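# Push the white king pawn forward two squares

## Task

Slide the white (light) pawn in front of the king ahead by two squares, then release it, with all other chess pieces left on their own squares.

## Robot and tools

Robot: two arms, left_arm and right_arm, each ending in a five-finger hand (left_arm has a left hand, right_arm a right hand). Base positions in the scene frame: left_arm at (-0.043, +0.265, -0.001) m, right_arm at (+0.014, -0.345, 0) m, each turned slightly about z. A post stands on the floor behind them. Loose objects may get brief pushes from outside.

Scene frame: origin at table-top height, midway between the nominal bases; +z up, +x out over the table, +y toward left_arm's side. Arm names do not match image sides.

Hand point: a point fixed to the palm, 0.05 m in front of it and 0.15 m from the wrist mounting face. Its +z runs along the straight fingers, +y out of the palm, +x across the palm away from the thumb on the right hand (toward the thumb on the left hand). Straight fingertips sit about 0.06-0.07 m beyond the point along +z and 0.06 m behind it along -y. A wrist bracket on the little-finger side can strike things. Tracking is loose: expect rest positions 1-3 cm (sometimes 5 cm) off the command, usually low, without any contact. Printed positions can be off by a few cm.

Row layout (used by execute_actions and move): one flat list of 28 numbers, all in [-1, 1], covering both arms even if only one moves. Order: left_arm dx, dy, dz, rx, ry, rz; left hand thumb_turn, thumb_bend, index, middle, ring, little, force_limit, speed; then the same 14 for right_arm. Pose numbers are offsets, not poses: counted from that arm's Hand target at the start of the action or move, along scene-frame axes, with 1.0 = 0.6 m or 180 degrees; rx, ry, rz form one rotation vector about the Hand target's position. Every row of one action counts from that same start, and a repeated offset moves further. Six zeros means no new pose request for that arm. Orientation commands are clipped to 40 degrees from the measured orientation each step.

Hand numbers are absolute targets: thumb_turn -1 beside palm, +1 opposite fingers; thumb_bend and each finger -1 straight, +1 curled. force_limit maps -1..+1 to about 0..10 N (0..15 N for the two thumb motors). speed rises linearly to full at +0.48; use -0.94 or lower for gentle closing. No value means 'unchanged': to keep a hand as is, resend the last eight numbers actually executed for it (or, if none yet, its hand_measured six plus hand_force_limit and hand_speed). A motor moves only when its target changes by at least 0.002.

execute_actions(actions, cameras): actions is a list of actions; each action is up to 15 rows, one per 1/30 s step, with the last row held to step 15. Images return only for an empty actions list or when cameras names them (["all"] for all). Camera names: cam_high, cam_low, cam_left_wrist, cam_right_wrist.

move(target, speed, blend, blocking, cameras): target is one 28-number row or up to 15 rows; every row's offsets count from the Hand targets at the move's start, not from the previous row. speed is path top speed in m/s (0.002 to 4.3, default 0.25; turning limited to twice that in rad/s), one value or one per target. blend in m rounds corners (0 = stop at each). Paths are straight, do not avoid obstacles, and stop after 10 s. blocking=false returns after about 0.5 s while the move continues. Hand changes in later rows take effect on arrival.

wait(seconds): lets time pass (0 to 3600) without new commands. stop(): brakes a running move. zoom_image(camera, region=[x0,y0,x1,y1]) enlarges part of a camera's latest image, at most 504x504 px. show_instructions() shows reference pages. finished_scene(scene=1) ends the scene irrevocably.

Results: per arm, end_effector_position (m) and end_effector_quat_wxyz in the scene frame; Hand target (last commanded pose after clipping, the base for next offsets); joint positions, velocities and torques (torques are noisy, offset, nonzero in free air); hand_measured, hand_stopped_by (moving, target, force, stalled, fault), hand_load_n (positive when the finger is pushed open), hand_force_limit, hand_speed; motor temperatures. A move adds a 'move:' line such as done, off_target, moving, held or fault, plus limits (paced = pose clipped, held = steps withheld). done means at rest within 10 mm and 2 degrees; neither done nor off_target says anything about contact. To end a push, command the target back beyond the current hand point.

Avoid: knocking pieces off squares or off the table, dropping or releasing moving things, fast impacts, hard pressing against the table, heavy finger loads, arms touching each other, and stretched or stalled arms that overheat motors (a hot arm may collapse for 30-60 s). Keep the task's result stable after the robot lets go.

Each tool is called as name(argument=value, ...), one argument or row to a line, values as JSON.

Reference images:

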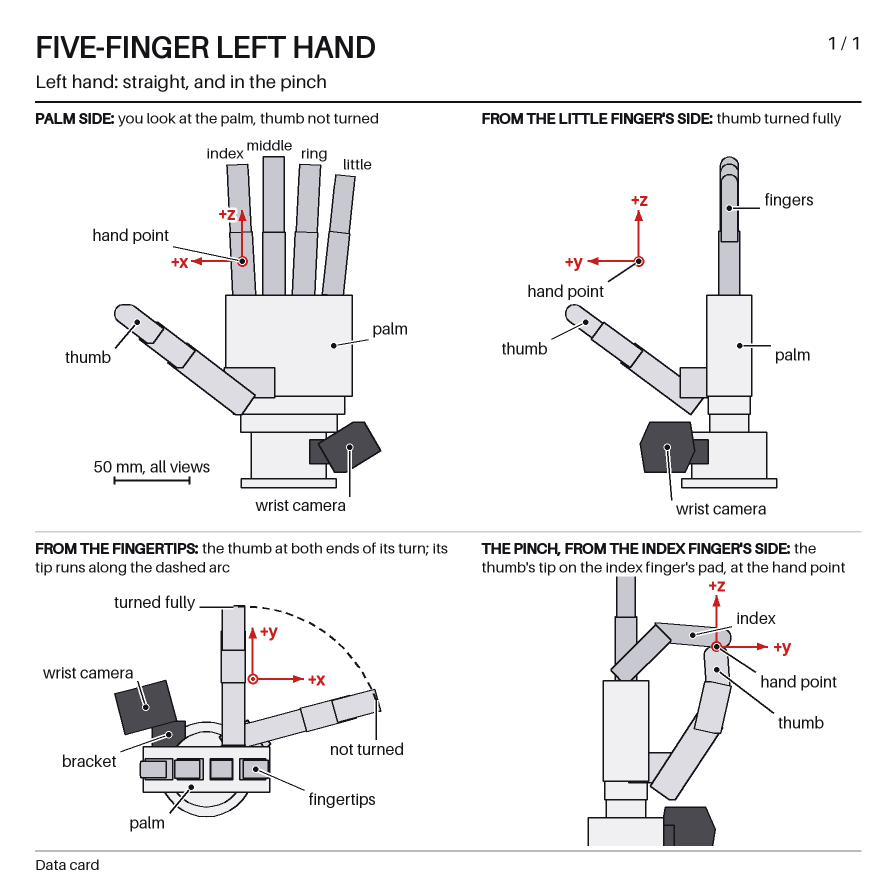

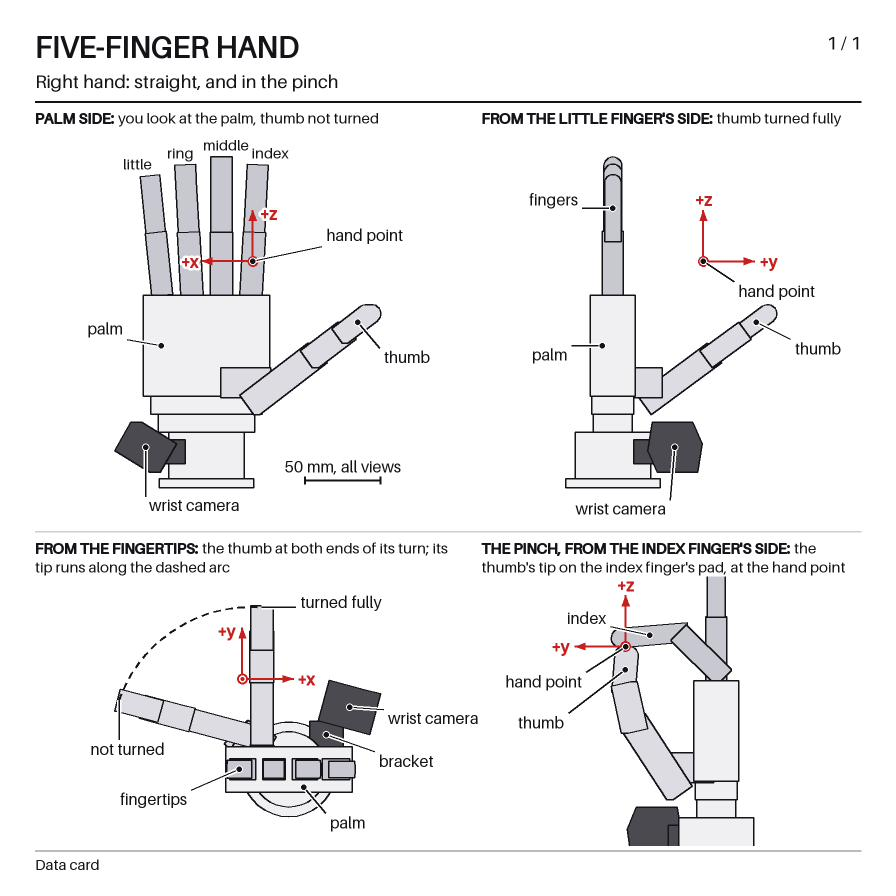

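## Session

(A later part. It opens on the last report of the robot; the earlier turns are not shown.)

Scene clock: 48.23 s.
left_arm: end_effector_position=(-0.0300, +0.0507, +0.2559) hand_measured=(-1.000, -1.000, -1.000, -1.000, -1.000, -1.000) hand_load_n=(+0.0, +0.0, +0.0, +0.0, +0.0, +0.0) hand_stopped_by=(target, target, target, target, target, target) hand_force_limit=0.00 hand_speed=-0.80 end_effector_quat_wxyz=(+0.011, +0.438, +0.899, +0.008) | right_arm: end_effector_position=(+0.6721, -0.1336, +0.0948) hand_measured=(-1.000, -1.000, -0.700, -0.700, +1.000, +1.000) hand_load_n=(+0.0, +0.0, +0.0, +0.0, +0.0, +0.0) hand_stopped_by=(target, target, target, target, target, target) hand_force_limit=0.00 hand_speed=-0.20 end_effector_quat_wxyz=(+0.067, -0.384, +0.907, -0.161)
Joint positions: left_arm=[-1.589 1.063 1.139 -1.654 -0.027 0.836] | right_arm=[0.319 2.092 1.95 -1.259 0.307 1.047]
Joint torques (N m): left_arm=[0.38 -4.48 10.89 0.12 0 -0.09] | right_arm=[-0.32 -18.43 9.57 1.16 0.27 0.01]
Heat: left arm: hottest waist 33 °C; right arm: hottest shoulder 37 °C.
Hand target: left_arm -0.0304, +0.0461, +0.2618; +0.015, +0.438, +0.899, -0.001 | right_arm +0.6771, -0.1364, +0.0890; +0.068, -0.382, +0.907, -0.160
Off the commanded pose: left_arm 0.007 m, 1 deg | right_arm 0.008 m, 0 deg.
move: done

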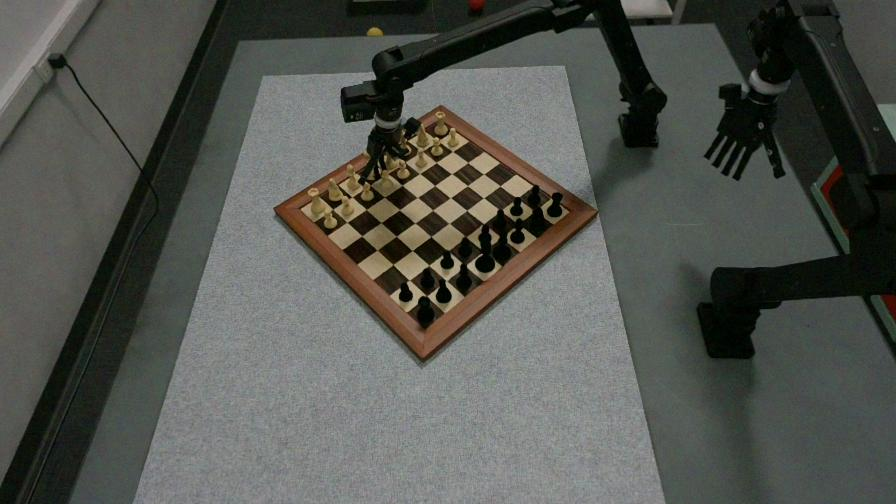

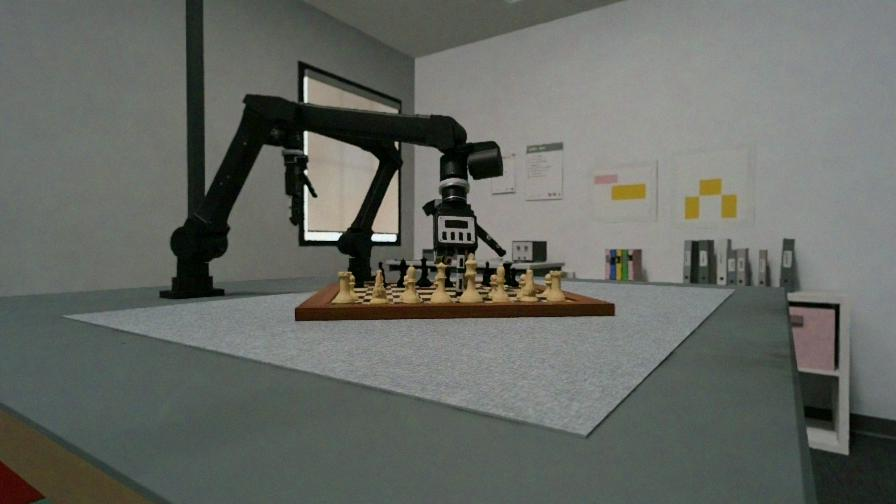

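move(
  target=[
    [0,0,0,0,0,0,-1,-1,-1,-1,-1,-1,0,-0.8,0.0,0.014,0.003,0,0,0,-1,-1,-0.7,-0.7,1,1,0,-0.2],
    [0,0,0,0,0,0,-1,-1,-1,-1,-1,-1,0,-0.8,-0.030,0.046,0.015,0,0,0,-1,-1,-0.7,-0.7,1,1,0,-0.2],
  ],
  speed=0.04,
  blend=0.003,
  cameras=["cam_high","cam_low"],
)

zoom_image(
  camera="cam_high",
  region=[350, 130, 430, 220],
)

zoom_image(
  camera="cam_low",
  region=[430, 240, 510, 310],
)

Scene clock: 50.30 s.
left_arm: end_effector_position=(-0.0300, +0.0507, +0.2559) hand_measured=(-1.000, -1.000, -1.000, -1.000, -1.000, -1.000) hand_load_n=(+0.0, +0.0, +0.0, +0.0, +0.0, +0.0) hand_stopped_by=(target, target, target, target, target, target) hand_force_limit=0.00 hand_speed=-0.80 end_effector_quat_wxyz=(+0.011, +0.438, +0.899, +0.008) | right_arm: end_effector_position=(+0.6621, -0.1158, +0.0860) hand_measured=(-1.000, -1.000, -0.700, -0.700, +1.000, +1.000) hand_load_n=(+0.0, +0.0, +0.0, +0.0, +0.0, +0.0) hand_stopped_by=(target, target, target, target, target, target) hand_force_limit=0.00 hand_speed=-0.20 end_effector_quat_wxyz=(+0.061, -0.382, +0.908, -0.160)
Joint positions: left_arm=[-1.589 1.063 1.139 -1.654 -0.027 0.836] | right_arm=[0.349 2.095 1.933 -1.261 0.312 1.084]
Joint torques (N m): left_arm=[0.56 -4.78 10.91 0.17 0 -0.09] | right_arm=[1.26 -20.66 9.32 0.24 0.38 0.17]
Heat: left arm: hottest waist 33 °C; right arm: hottest shoulder 37 °C.
Hand target: left_arm -0.0304, +0.0461, +0.2618; +0.015, +0.438, +0.899, -0.001 | right_arm +0.6590, -0.1088, +0.0980; +0.068, -0.382, +0.907, -0.160
Off the commanded pose: left_arm 0.007 m, 1 deg | right_arm 0.014 m, 1 deg.
move: off_target (right_arm)

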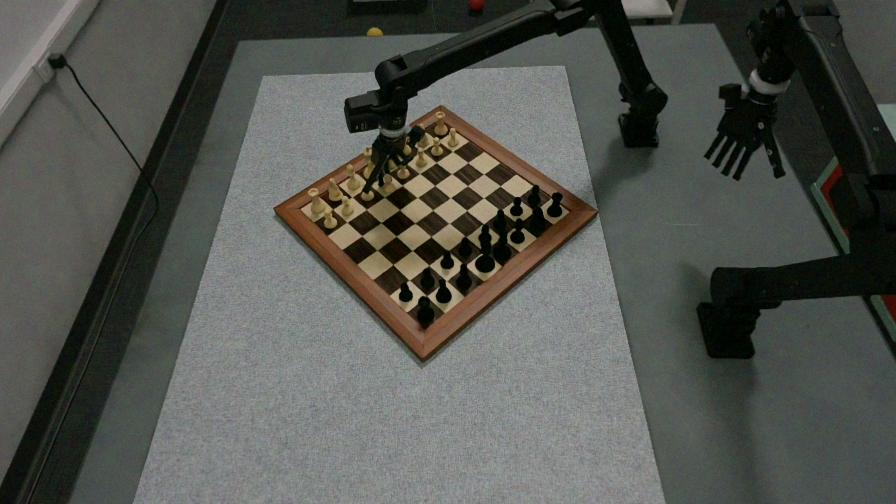

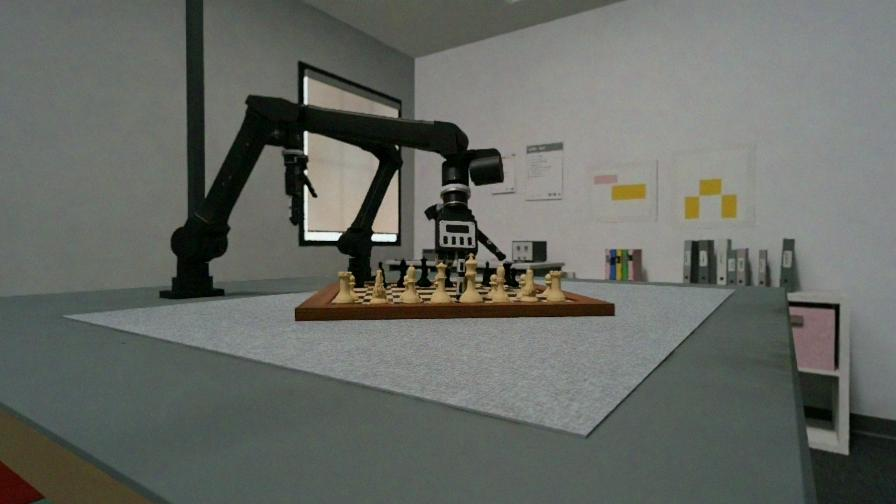

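Scaled by 5.600 from the camera's image (finer frame: 1280x720).

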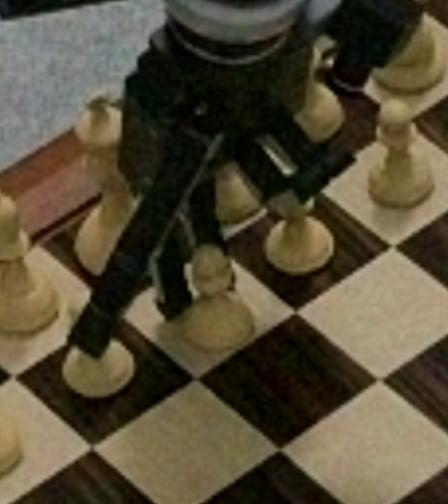

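Scaled by 6.300 from the camera's image (finer frame: 1280x720).

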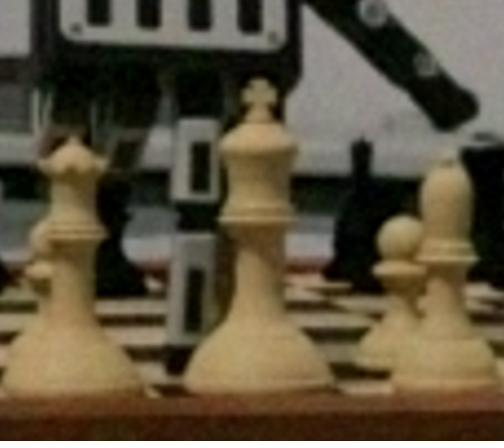

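move(
  target=[0,0,0,0,0,0,-1,-1,-1,-1,-1,-1,0,-0.8,-0.058,0.060,0.010,0,0,0,-1,-1,-0.7,-0.7,1,1,0,-0.2],
  speed=0.04,
  cameras=["cam_high","cam_low"],
)

zoom_image(
  camera="cam_high",
  region=[360, 140, 440, 230],
)

zoom_image(
  camera="cam_low",
  region=[430, 240, 510, 310],
)

Scene clock: 52.43 s.
left_arm: end_effector_position=(-0.0300, +0.0507, +0.2559) hand_measured=(-1.000, -1.000, -1.000, -1.000, -1.000, -1.000) hand_load_n=(+0.0, -0.5, +0.0, +0.0, +0.0, +0.0) hand_stopped_by=(target, target, target, target, target, target) hand_force_limit=0.00 hand_speed=-0.80 end_effector_quat_wxyz=(+0.011, +0.438, +0.899, +0.008) | right_arm: end_effector_position=(+0.6266, -0.0792, +0.0850) hand_measured=(-1.000, -1.000, -0.700, -0.700, +1.000, +1.000) hand_load_n=(+0.0, +0.0, +0.0, +0.0, +0.0, +0.0) hand_stopped_by=(target, target, target, target, target, target) hand_force_limit=0.00 hand_speed=-0.20 end_effector_quat_wxyz=(+0.055, -0.383, +0.908, -0.160)
Joint positions: left_arm=[-1.589 1.063 1.139 -1.654 -0.027 0.836] | right_arm=[0.422 2.052 1.862 -1.268 0.321 1.159]
Joint torques (N m): left_arm=[0.44 -4.6 10.95 0.16 0.01 -0.09] | right_arm=[1.26 -20.89 9.26 0.23 0.44 0.11]
Heat: left arm: hottest waist 33 °C; right arm: hottest shoulder 37 °C.
Hand target: left_arm -0.0304, +0.0461, +0.2618; +0.015, +0.438, +0.899, -0.001 | right_arm +0.6242, -0.0728, +0.1038; +0.068, -0.383, +0.907, -0.160
Off the commanded pose: left_arm 0.007 m, 1 deg | right_arm 0.020 m, 1 deg.
move: off_target (right_arm)

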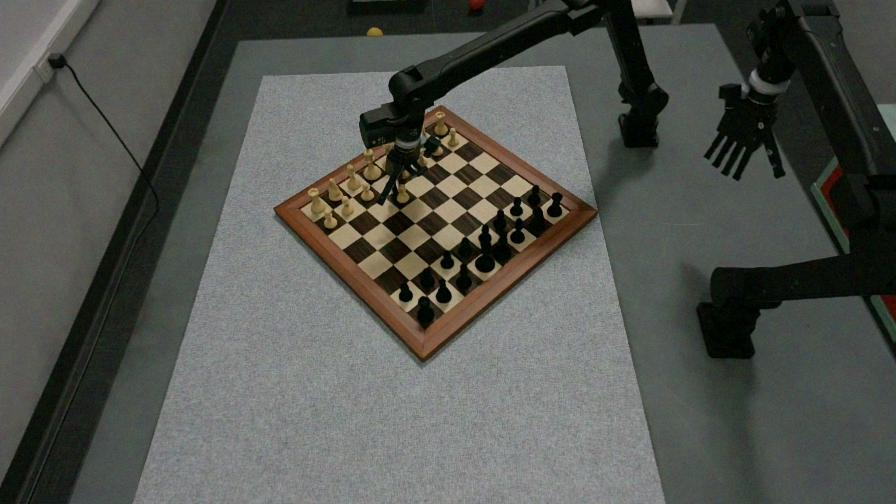

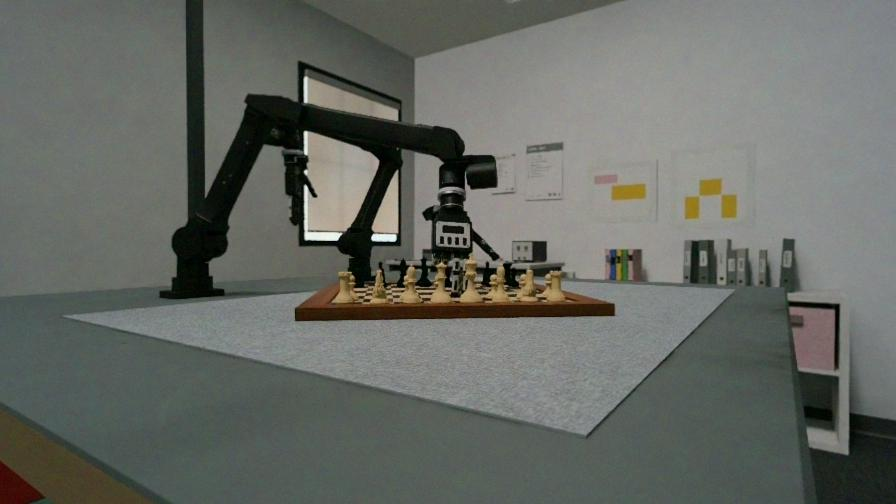

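Scaled by 5.600 from the camera's image (finer frame: 1280x720).

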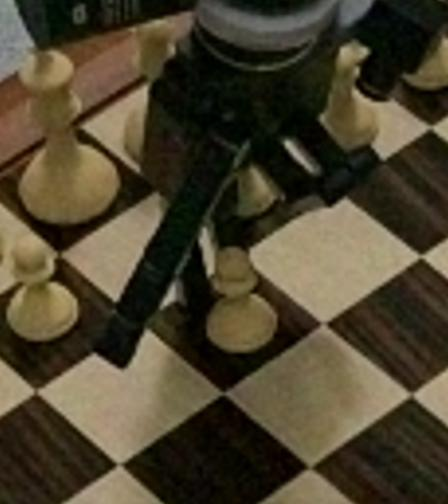

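Scaled by 6.300 from the camera's image (finer frame: 1280x720).

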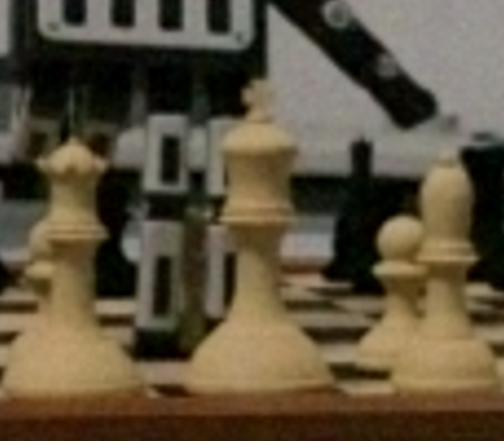

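move(
  target=[0,0,0,0,0,0,-1,-1,-1,-1,-1,-1,0,-0.8,-0.0568,0.068,0.012,0,0,0,-1,-1,-0.7,-0.7,1,1,0,-0.2],
  speed=0.04,
  cameras=["cam_high","cam_low"],
)

zoom_image(
  camera="cam_high",
  region=[370, 150, 450, 240],
)

zoom_image(
  camera="cam_low",
  region=[430, 240, 510, 310],
)

Scene clock: 54.60 s.
left_arm: end_effector_position=(-0.0300, +0.0507, +0.2559) hand_measured=(-1.000, -1.000, -1.000, -1.000, -1.000, -1.000) hand_load_n=(+0.0, +0.0, +0.0, +0.0, +0.0, +0.0) hand_stopped_by=(target, target, target, target, target, target) hand_force_limit=0.00 hand_speed=-0.80 end_effector_quat_wxyz=(+0.011, +0.438, +0.899, +0.008) | right_arm: end_effector_position=(+0.5924, -0.0373, +0.0919) hand_measured=(-1.000, -1.000, -0.700, -0.700, +1.000, +1.000) hand_load_n=(+0.0, +0.0, +0.0, +0.0, +0.0, +0.0) hand_stopped_by=(target, target, target, target, target, target) hand_force_limit=0.00 hand_speed=-0.20 end_effector_quat_wxyz=(+0.055, -0.384, +0.908, -0.160)
Joint positions: left_arm=[-1.589 1.063 1.139 -1.654 -0.027 0.836] | right_arm=[0.505 2.019 1.827 -1.296 0.33 1.245]
Joint torques (N m): left_arm=[0.44 -4.54 10.95 0.18 0 -0.1] | right_arm=[1.14 -20.48 9.29 0.16 0.5 0.12]
Heat: left arm: hottest waist 33 °C; right arm: hottest shoulder 37 °C.
Hand target: left_arm -0.0304, +0.0461, +0.2618; +0.015, +0.438, +0.899, -0.001 | right_arm +0.5902, -0.0320, +0.1112; +0.068, -0.382, +0.907, -0.160
Off the commanded pose: left_arm 0.007 m, 1 deg | right_arm 0.020 m, 2 deg.
move: off_target (right_arm)

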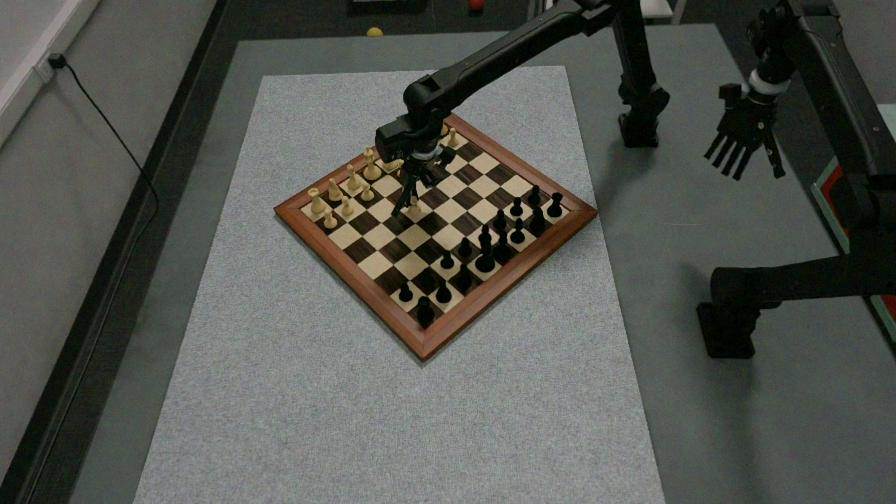

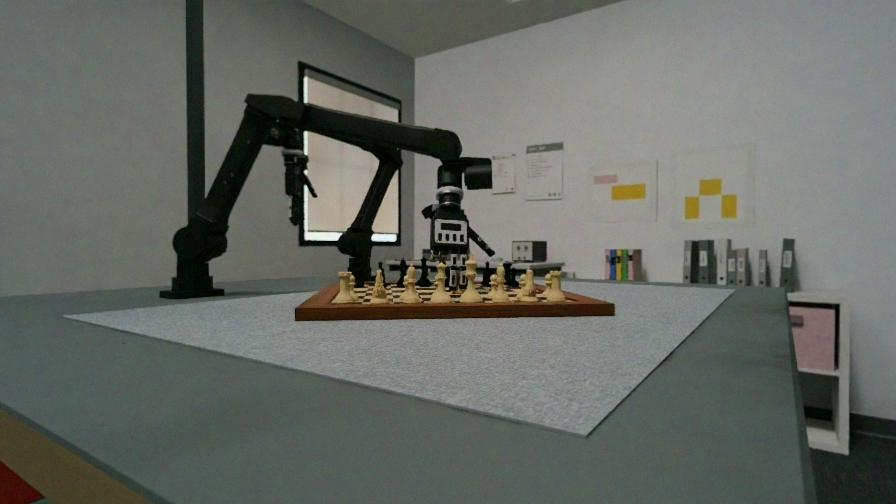

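Scaled by 5.600 from the camera's image (finer frame: 1280x720).

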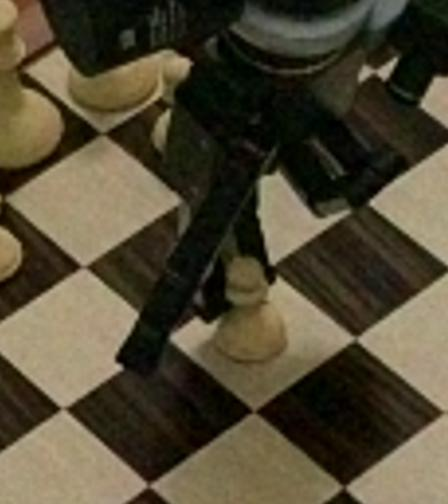

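Scaled by 6.300 from the camera's image (finer frame: 1280x720).

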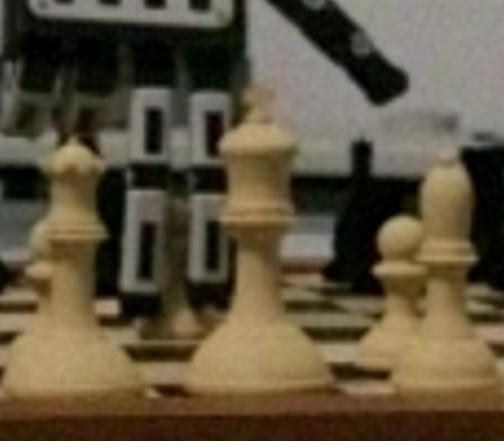

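move(
  target=[0,0,0,0,0,0,-1,-1,-1,-1,-1,-1,0,-0.8,-0.0075,0.0078,-0.002,0,0,0,-1,-1,-0.7,-0.7,1,1,0,-0.2],
  speed=0.04,
  cameras=["cam_high","cam_low"],
)

zoom_image(
  camera="cam_high",
  region=[370, 150, 450, 240],
)

Scene clock: 55.53 s.
left_arm: end_effector_position=(-0.0300, +0.0507, +0.2559) hand_measured=(-1.000, -1.000, -1.000, -1.000, -1.000, -1.000) hand_load_n=(+0.0, +0.0, +0.0, +0.0, +0.0, +0.0) hand_stopped_by=(target, target, target, target, target, target) hand_force_limit=0.00 hand_speed=-0.80 end_effector_quat_wxyz=(+0.011, +0.438, +0.899, +0.008) | right_arm: end_effector_position=(+0.5882, -0.0338, +0.0910) hand_measured=(-1.000, -1.000, -0.700, -0.700, +1.000, +1.000) hand_load_n=(+0.0, +0.0, +0.0, +0.0, +0.0, +0.0) hand_stopped_by=(target, target, target, target, target, target) hand_force_limit=0.00 hand_speed=-0.20 end_effector_quat_wxyz=(+0.054, -0.383, +0.908, -0.161)
Joint positions: left_arm=[-1.589 1.063 1.139 -1.654 -0.027 0.836] | right_arm=[0.513 2.015 1.819 -1.296 0.331 1.256]
Joint torques (N m): left_arm=[0.5 -4.54 10.93 0.16 0.01 -0.09] | right_arm=[1.38 -20.42 9.24 0.23 0.47 0.11]
Heat: left arm: hottest waist 33 °C; right arm: hottest shoulder 37 °C.
Hand target: left_arm -0.0304, +0.0461, +0.2618; +0.015, +0.438, +0.899, -0.001 | right_arm +0.5856, -0.0273, +0.1099; +0.068, -0.382, +0.907, -0.160
Off the commanded pose: left_arm 0.007 m, 1 deg | right_arm 0.020 m, 2 deg.
move: off_target (right_arm)

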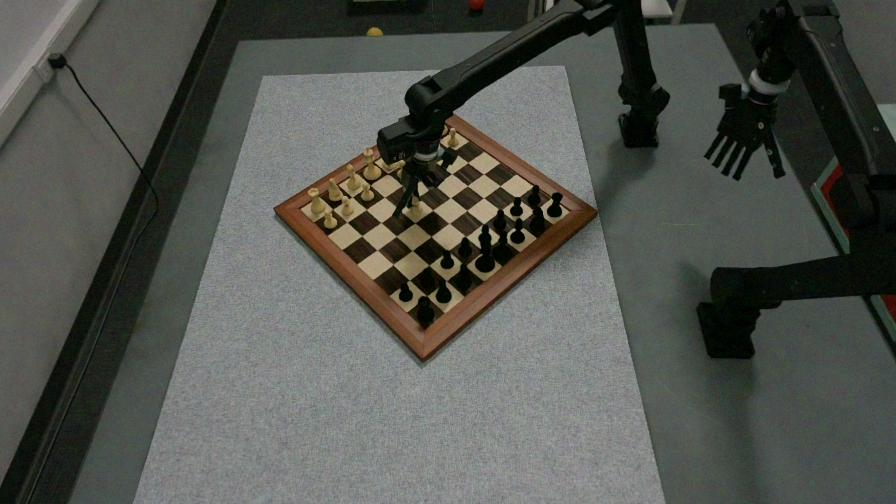

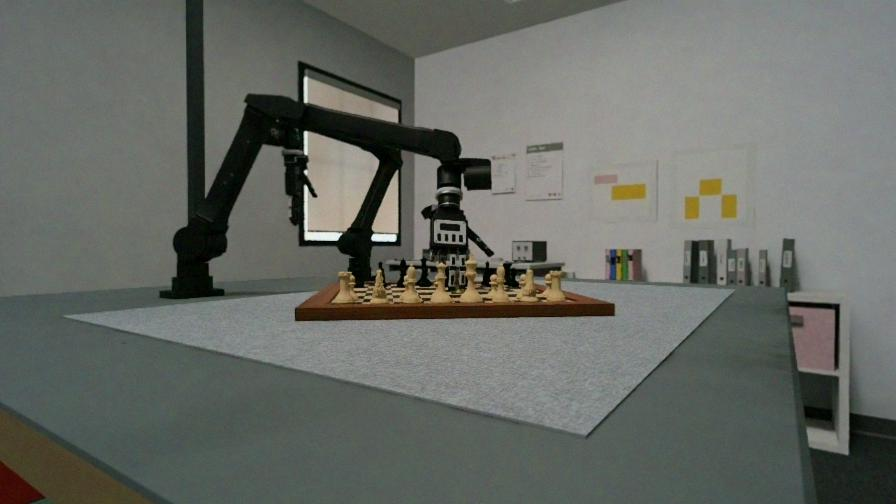

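Scaled by 5.600 from the camera's image (finer frame: 1280x720).

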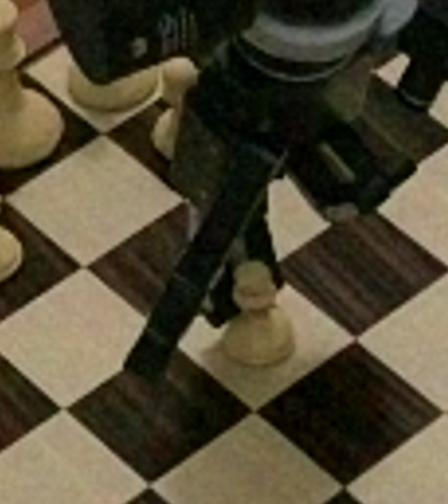

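move(
  target=[
    [0,0,0,0,0,0,-1,-1,-1,-1,-1,-1,0,-0.8,0.038,-0.039,0.008,0,0,0,-1,-1,-0.7,-0.7,1,1,0,-0.2],
    [0,0,0,0,0,0,-1,-1,-1,-1,-1,-1,0,-0.8,0.035,-0.040,0.25,0,0,0,-1,-1,-0.7,-0.7,1,1,0,-0.2],
    [0,0,0,0,0,0,-1,-1,-1,-1,-1,-1,0,-0.8,-0.31,-0.455,0.33,0,0,0,-1,-1,-0.7,-0.7,1,1,0,-0.2],
  ],
  speed=[0.05,0.1,0.2],
  cameras=["cam_high","cam_low"],
)

zoom_image(
  camera="cam_high",
  region=[270, 90, 610, 370],
)

zoom_image(
  camera="cam_high",
  region=[340, 120, 460, 240],
)

Scene clock: 61.57 s.
left_arm: end_effector_position=(-0.0300, +0.0507, +0.2559) hand_measured=(-1.000, -1.000, -1.000, -1.000, -1.000, -1.000) hand_load_n=(+0.0, +0.0, +0.0, +0.0, +0.0, +0.0) hand_stopped_by=(target, target, target, target, target, target) hand_force_limit=0.00 hand_speed=-0.80 end_effector_quat_wxyz=(+0.011, +0.438, +0.899, +0.008) | right_arm: end_effector_position=(+0.3981, -0.2963, +0.3028) hand_measured=(-1.000, -1.000, -0.700, -0.700, +1.000, +1.000) hand_load_n=(+0.0, +0.0, +0.0, +0.0, +0.0, +0.0) hand_stopped_by=(target, target, target, target, target, target) hand_force_limit=0.00 hand_speed=-0.20 end_effector_quat_wxyz=(+0.060, -0.385, +0.907, -0.158)
Joint positions: left_arm=[-1.589 1.063 1.139 -1.654 -0.027 0.836] | right_arm=[0.111 1.256 1.433 -1.533 0.265 0.834]
Joint torques (N m): left_arm=[0.44 -4.54 10.97 0.16 0 -0.09] | right_arm=[-0.73 -8.7 9.7 1.05 0.19 -0.01]
Heat: left arm: hottest waist 33 °C; right arm: hottest shoulder 37 °C.
Hand target: left_arm -0.0304, +0.0461, +0.2618; +0.015, +0.438, +0.899, -0.001 | right_arm +0.3997, -0.3004, +0.3079; +0.068, -0.382, +0.907, -0.160
Off the commanded pose: left_arm 0.007 m, 1 deg | right_arm 0.007 m, 1 deg.
move: done

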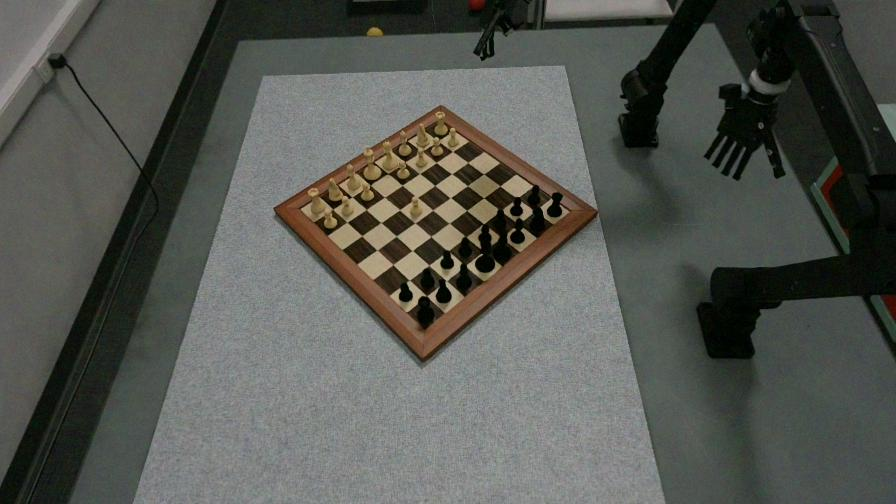

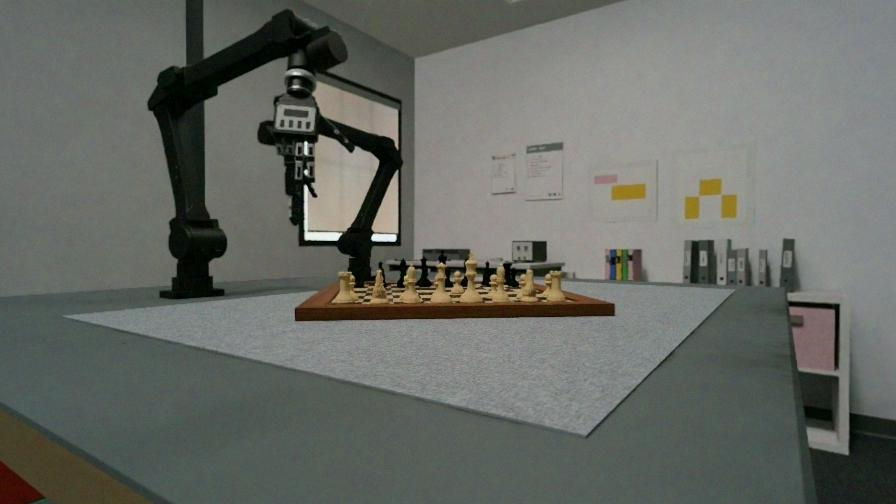

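Scaled by 1.482 from the camera's image (finer frame: 1280x720).

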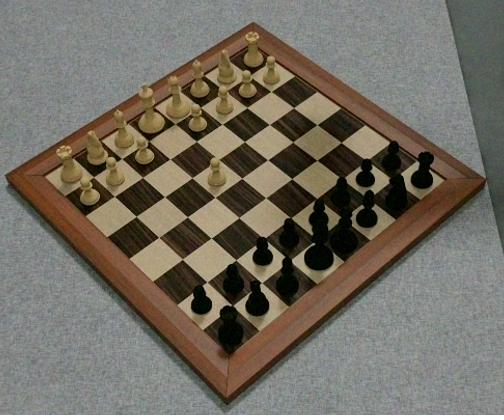

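Scaled by 4.200 from the camera's image (finer frame: 1280x720).

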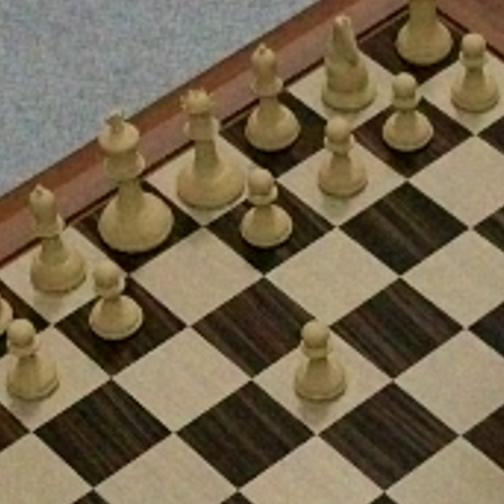

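finished_scene(
)

The scene is finished: the task was done.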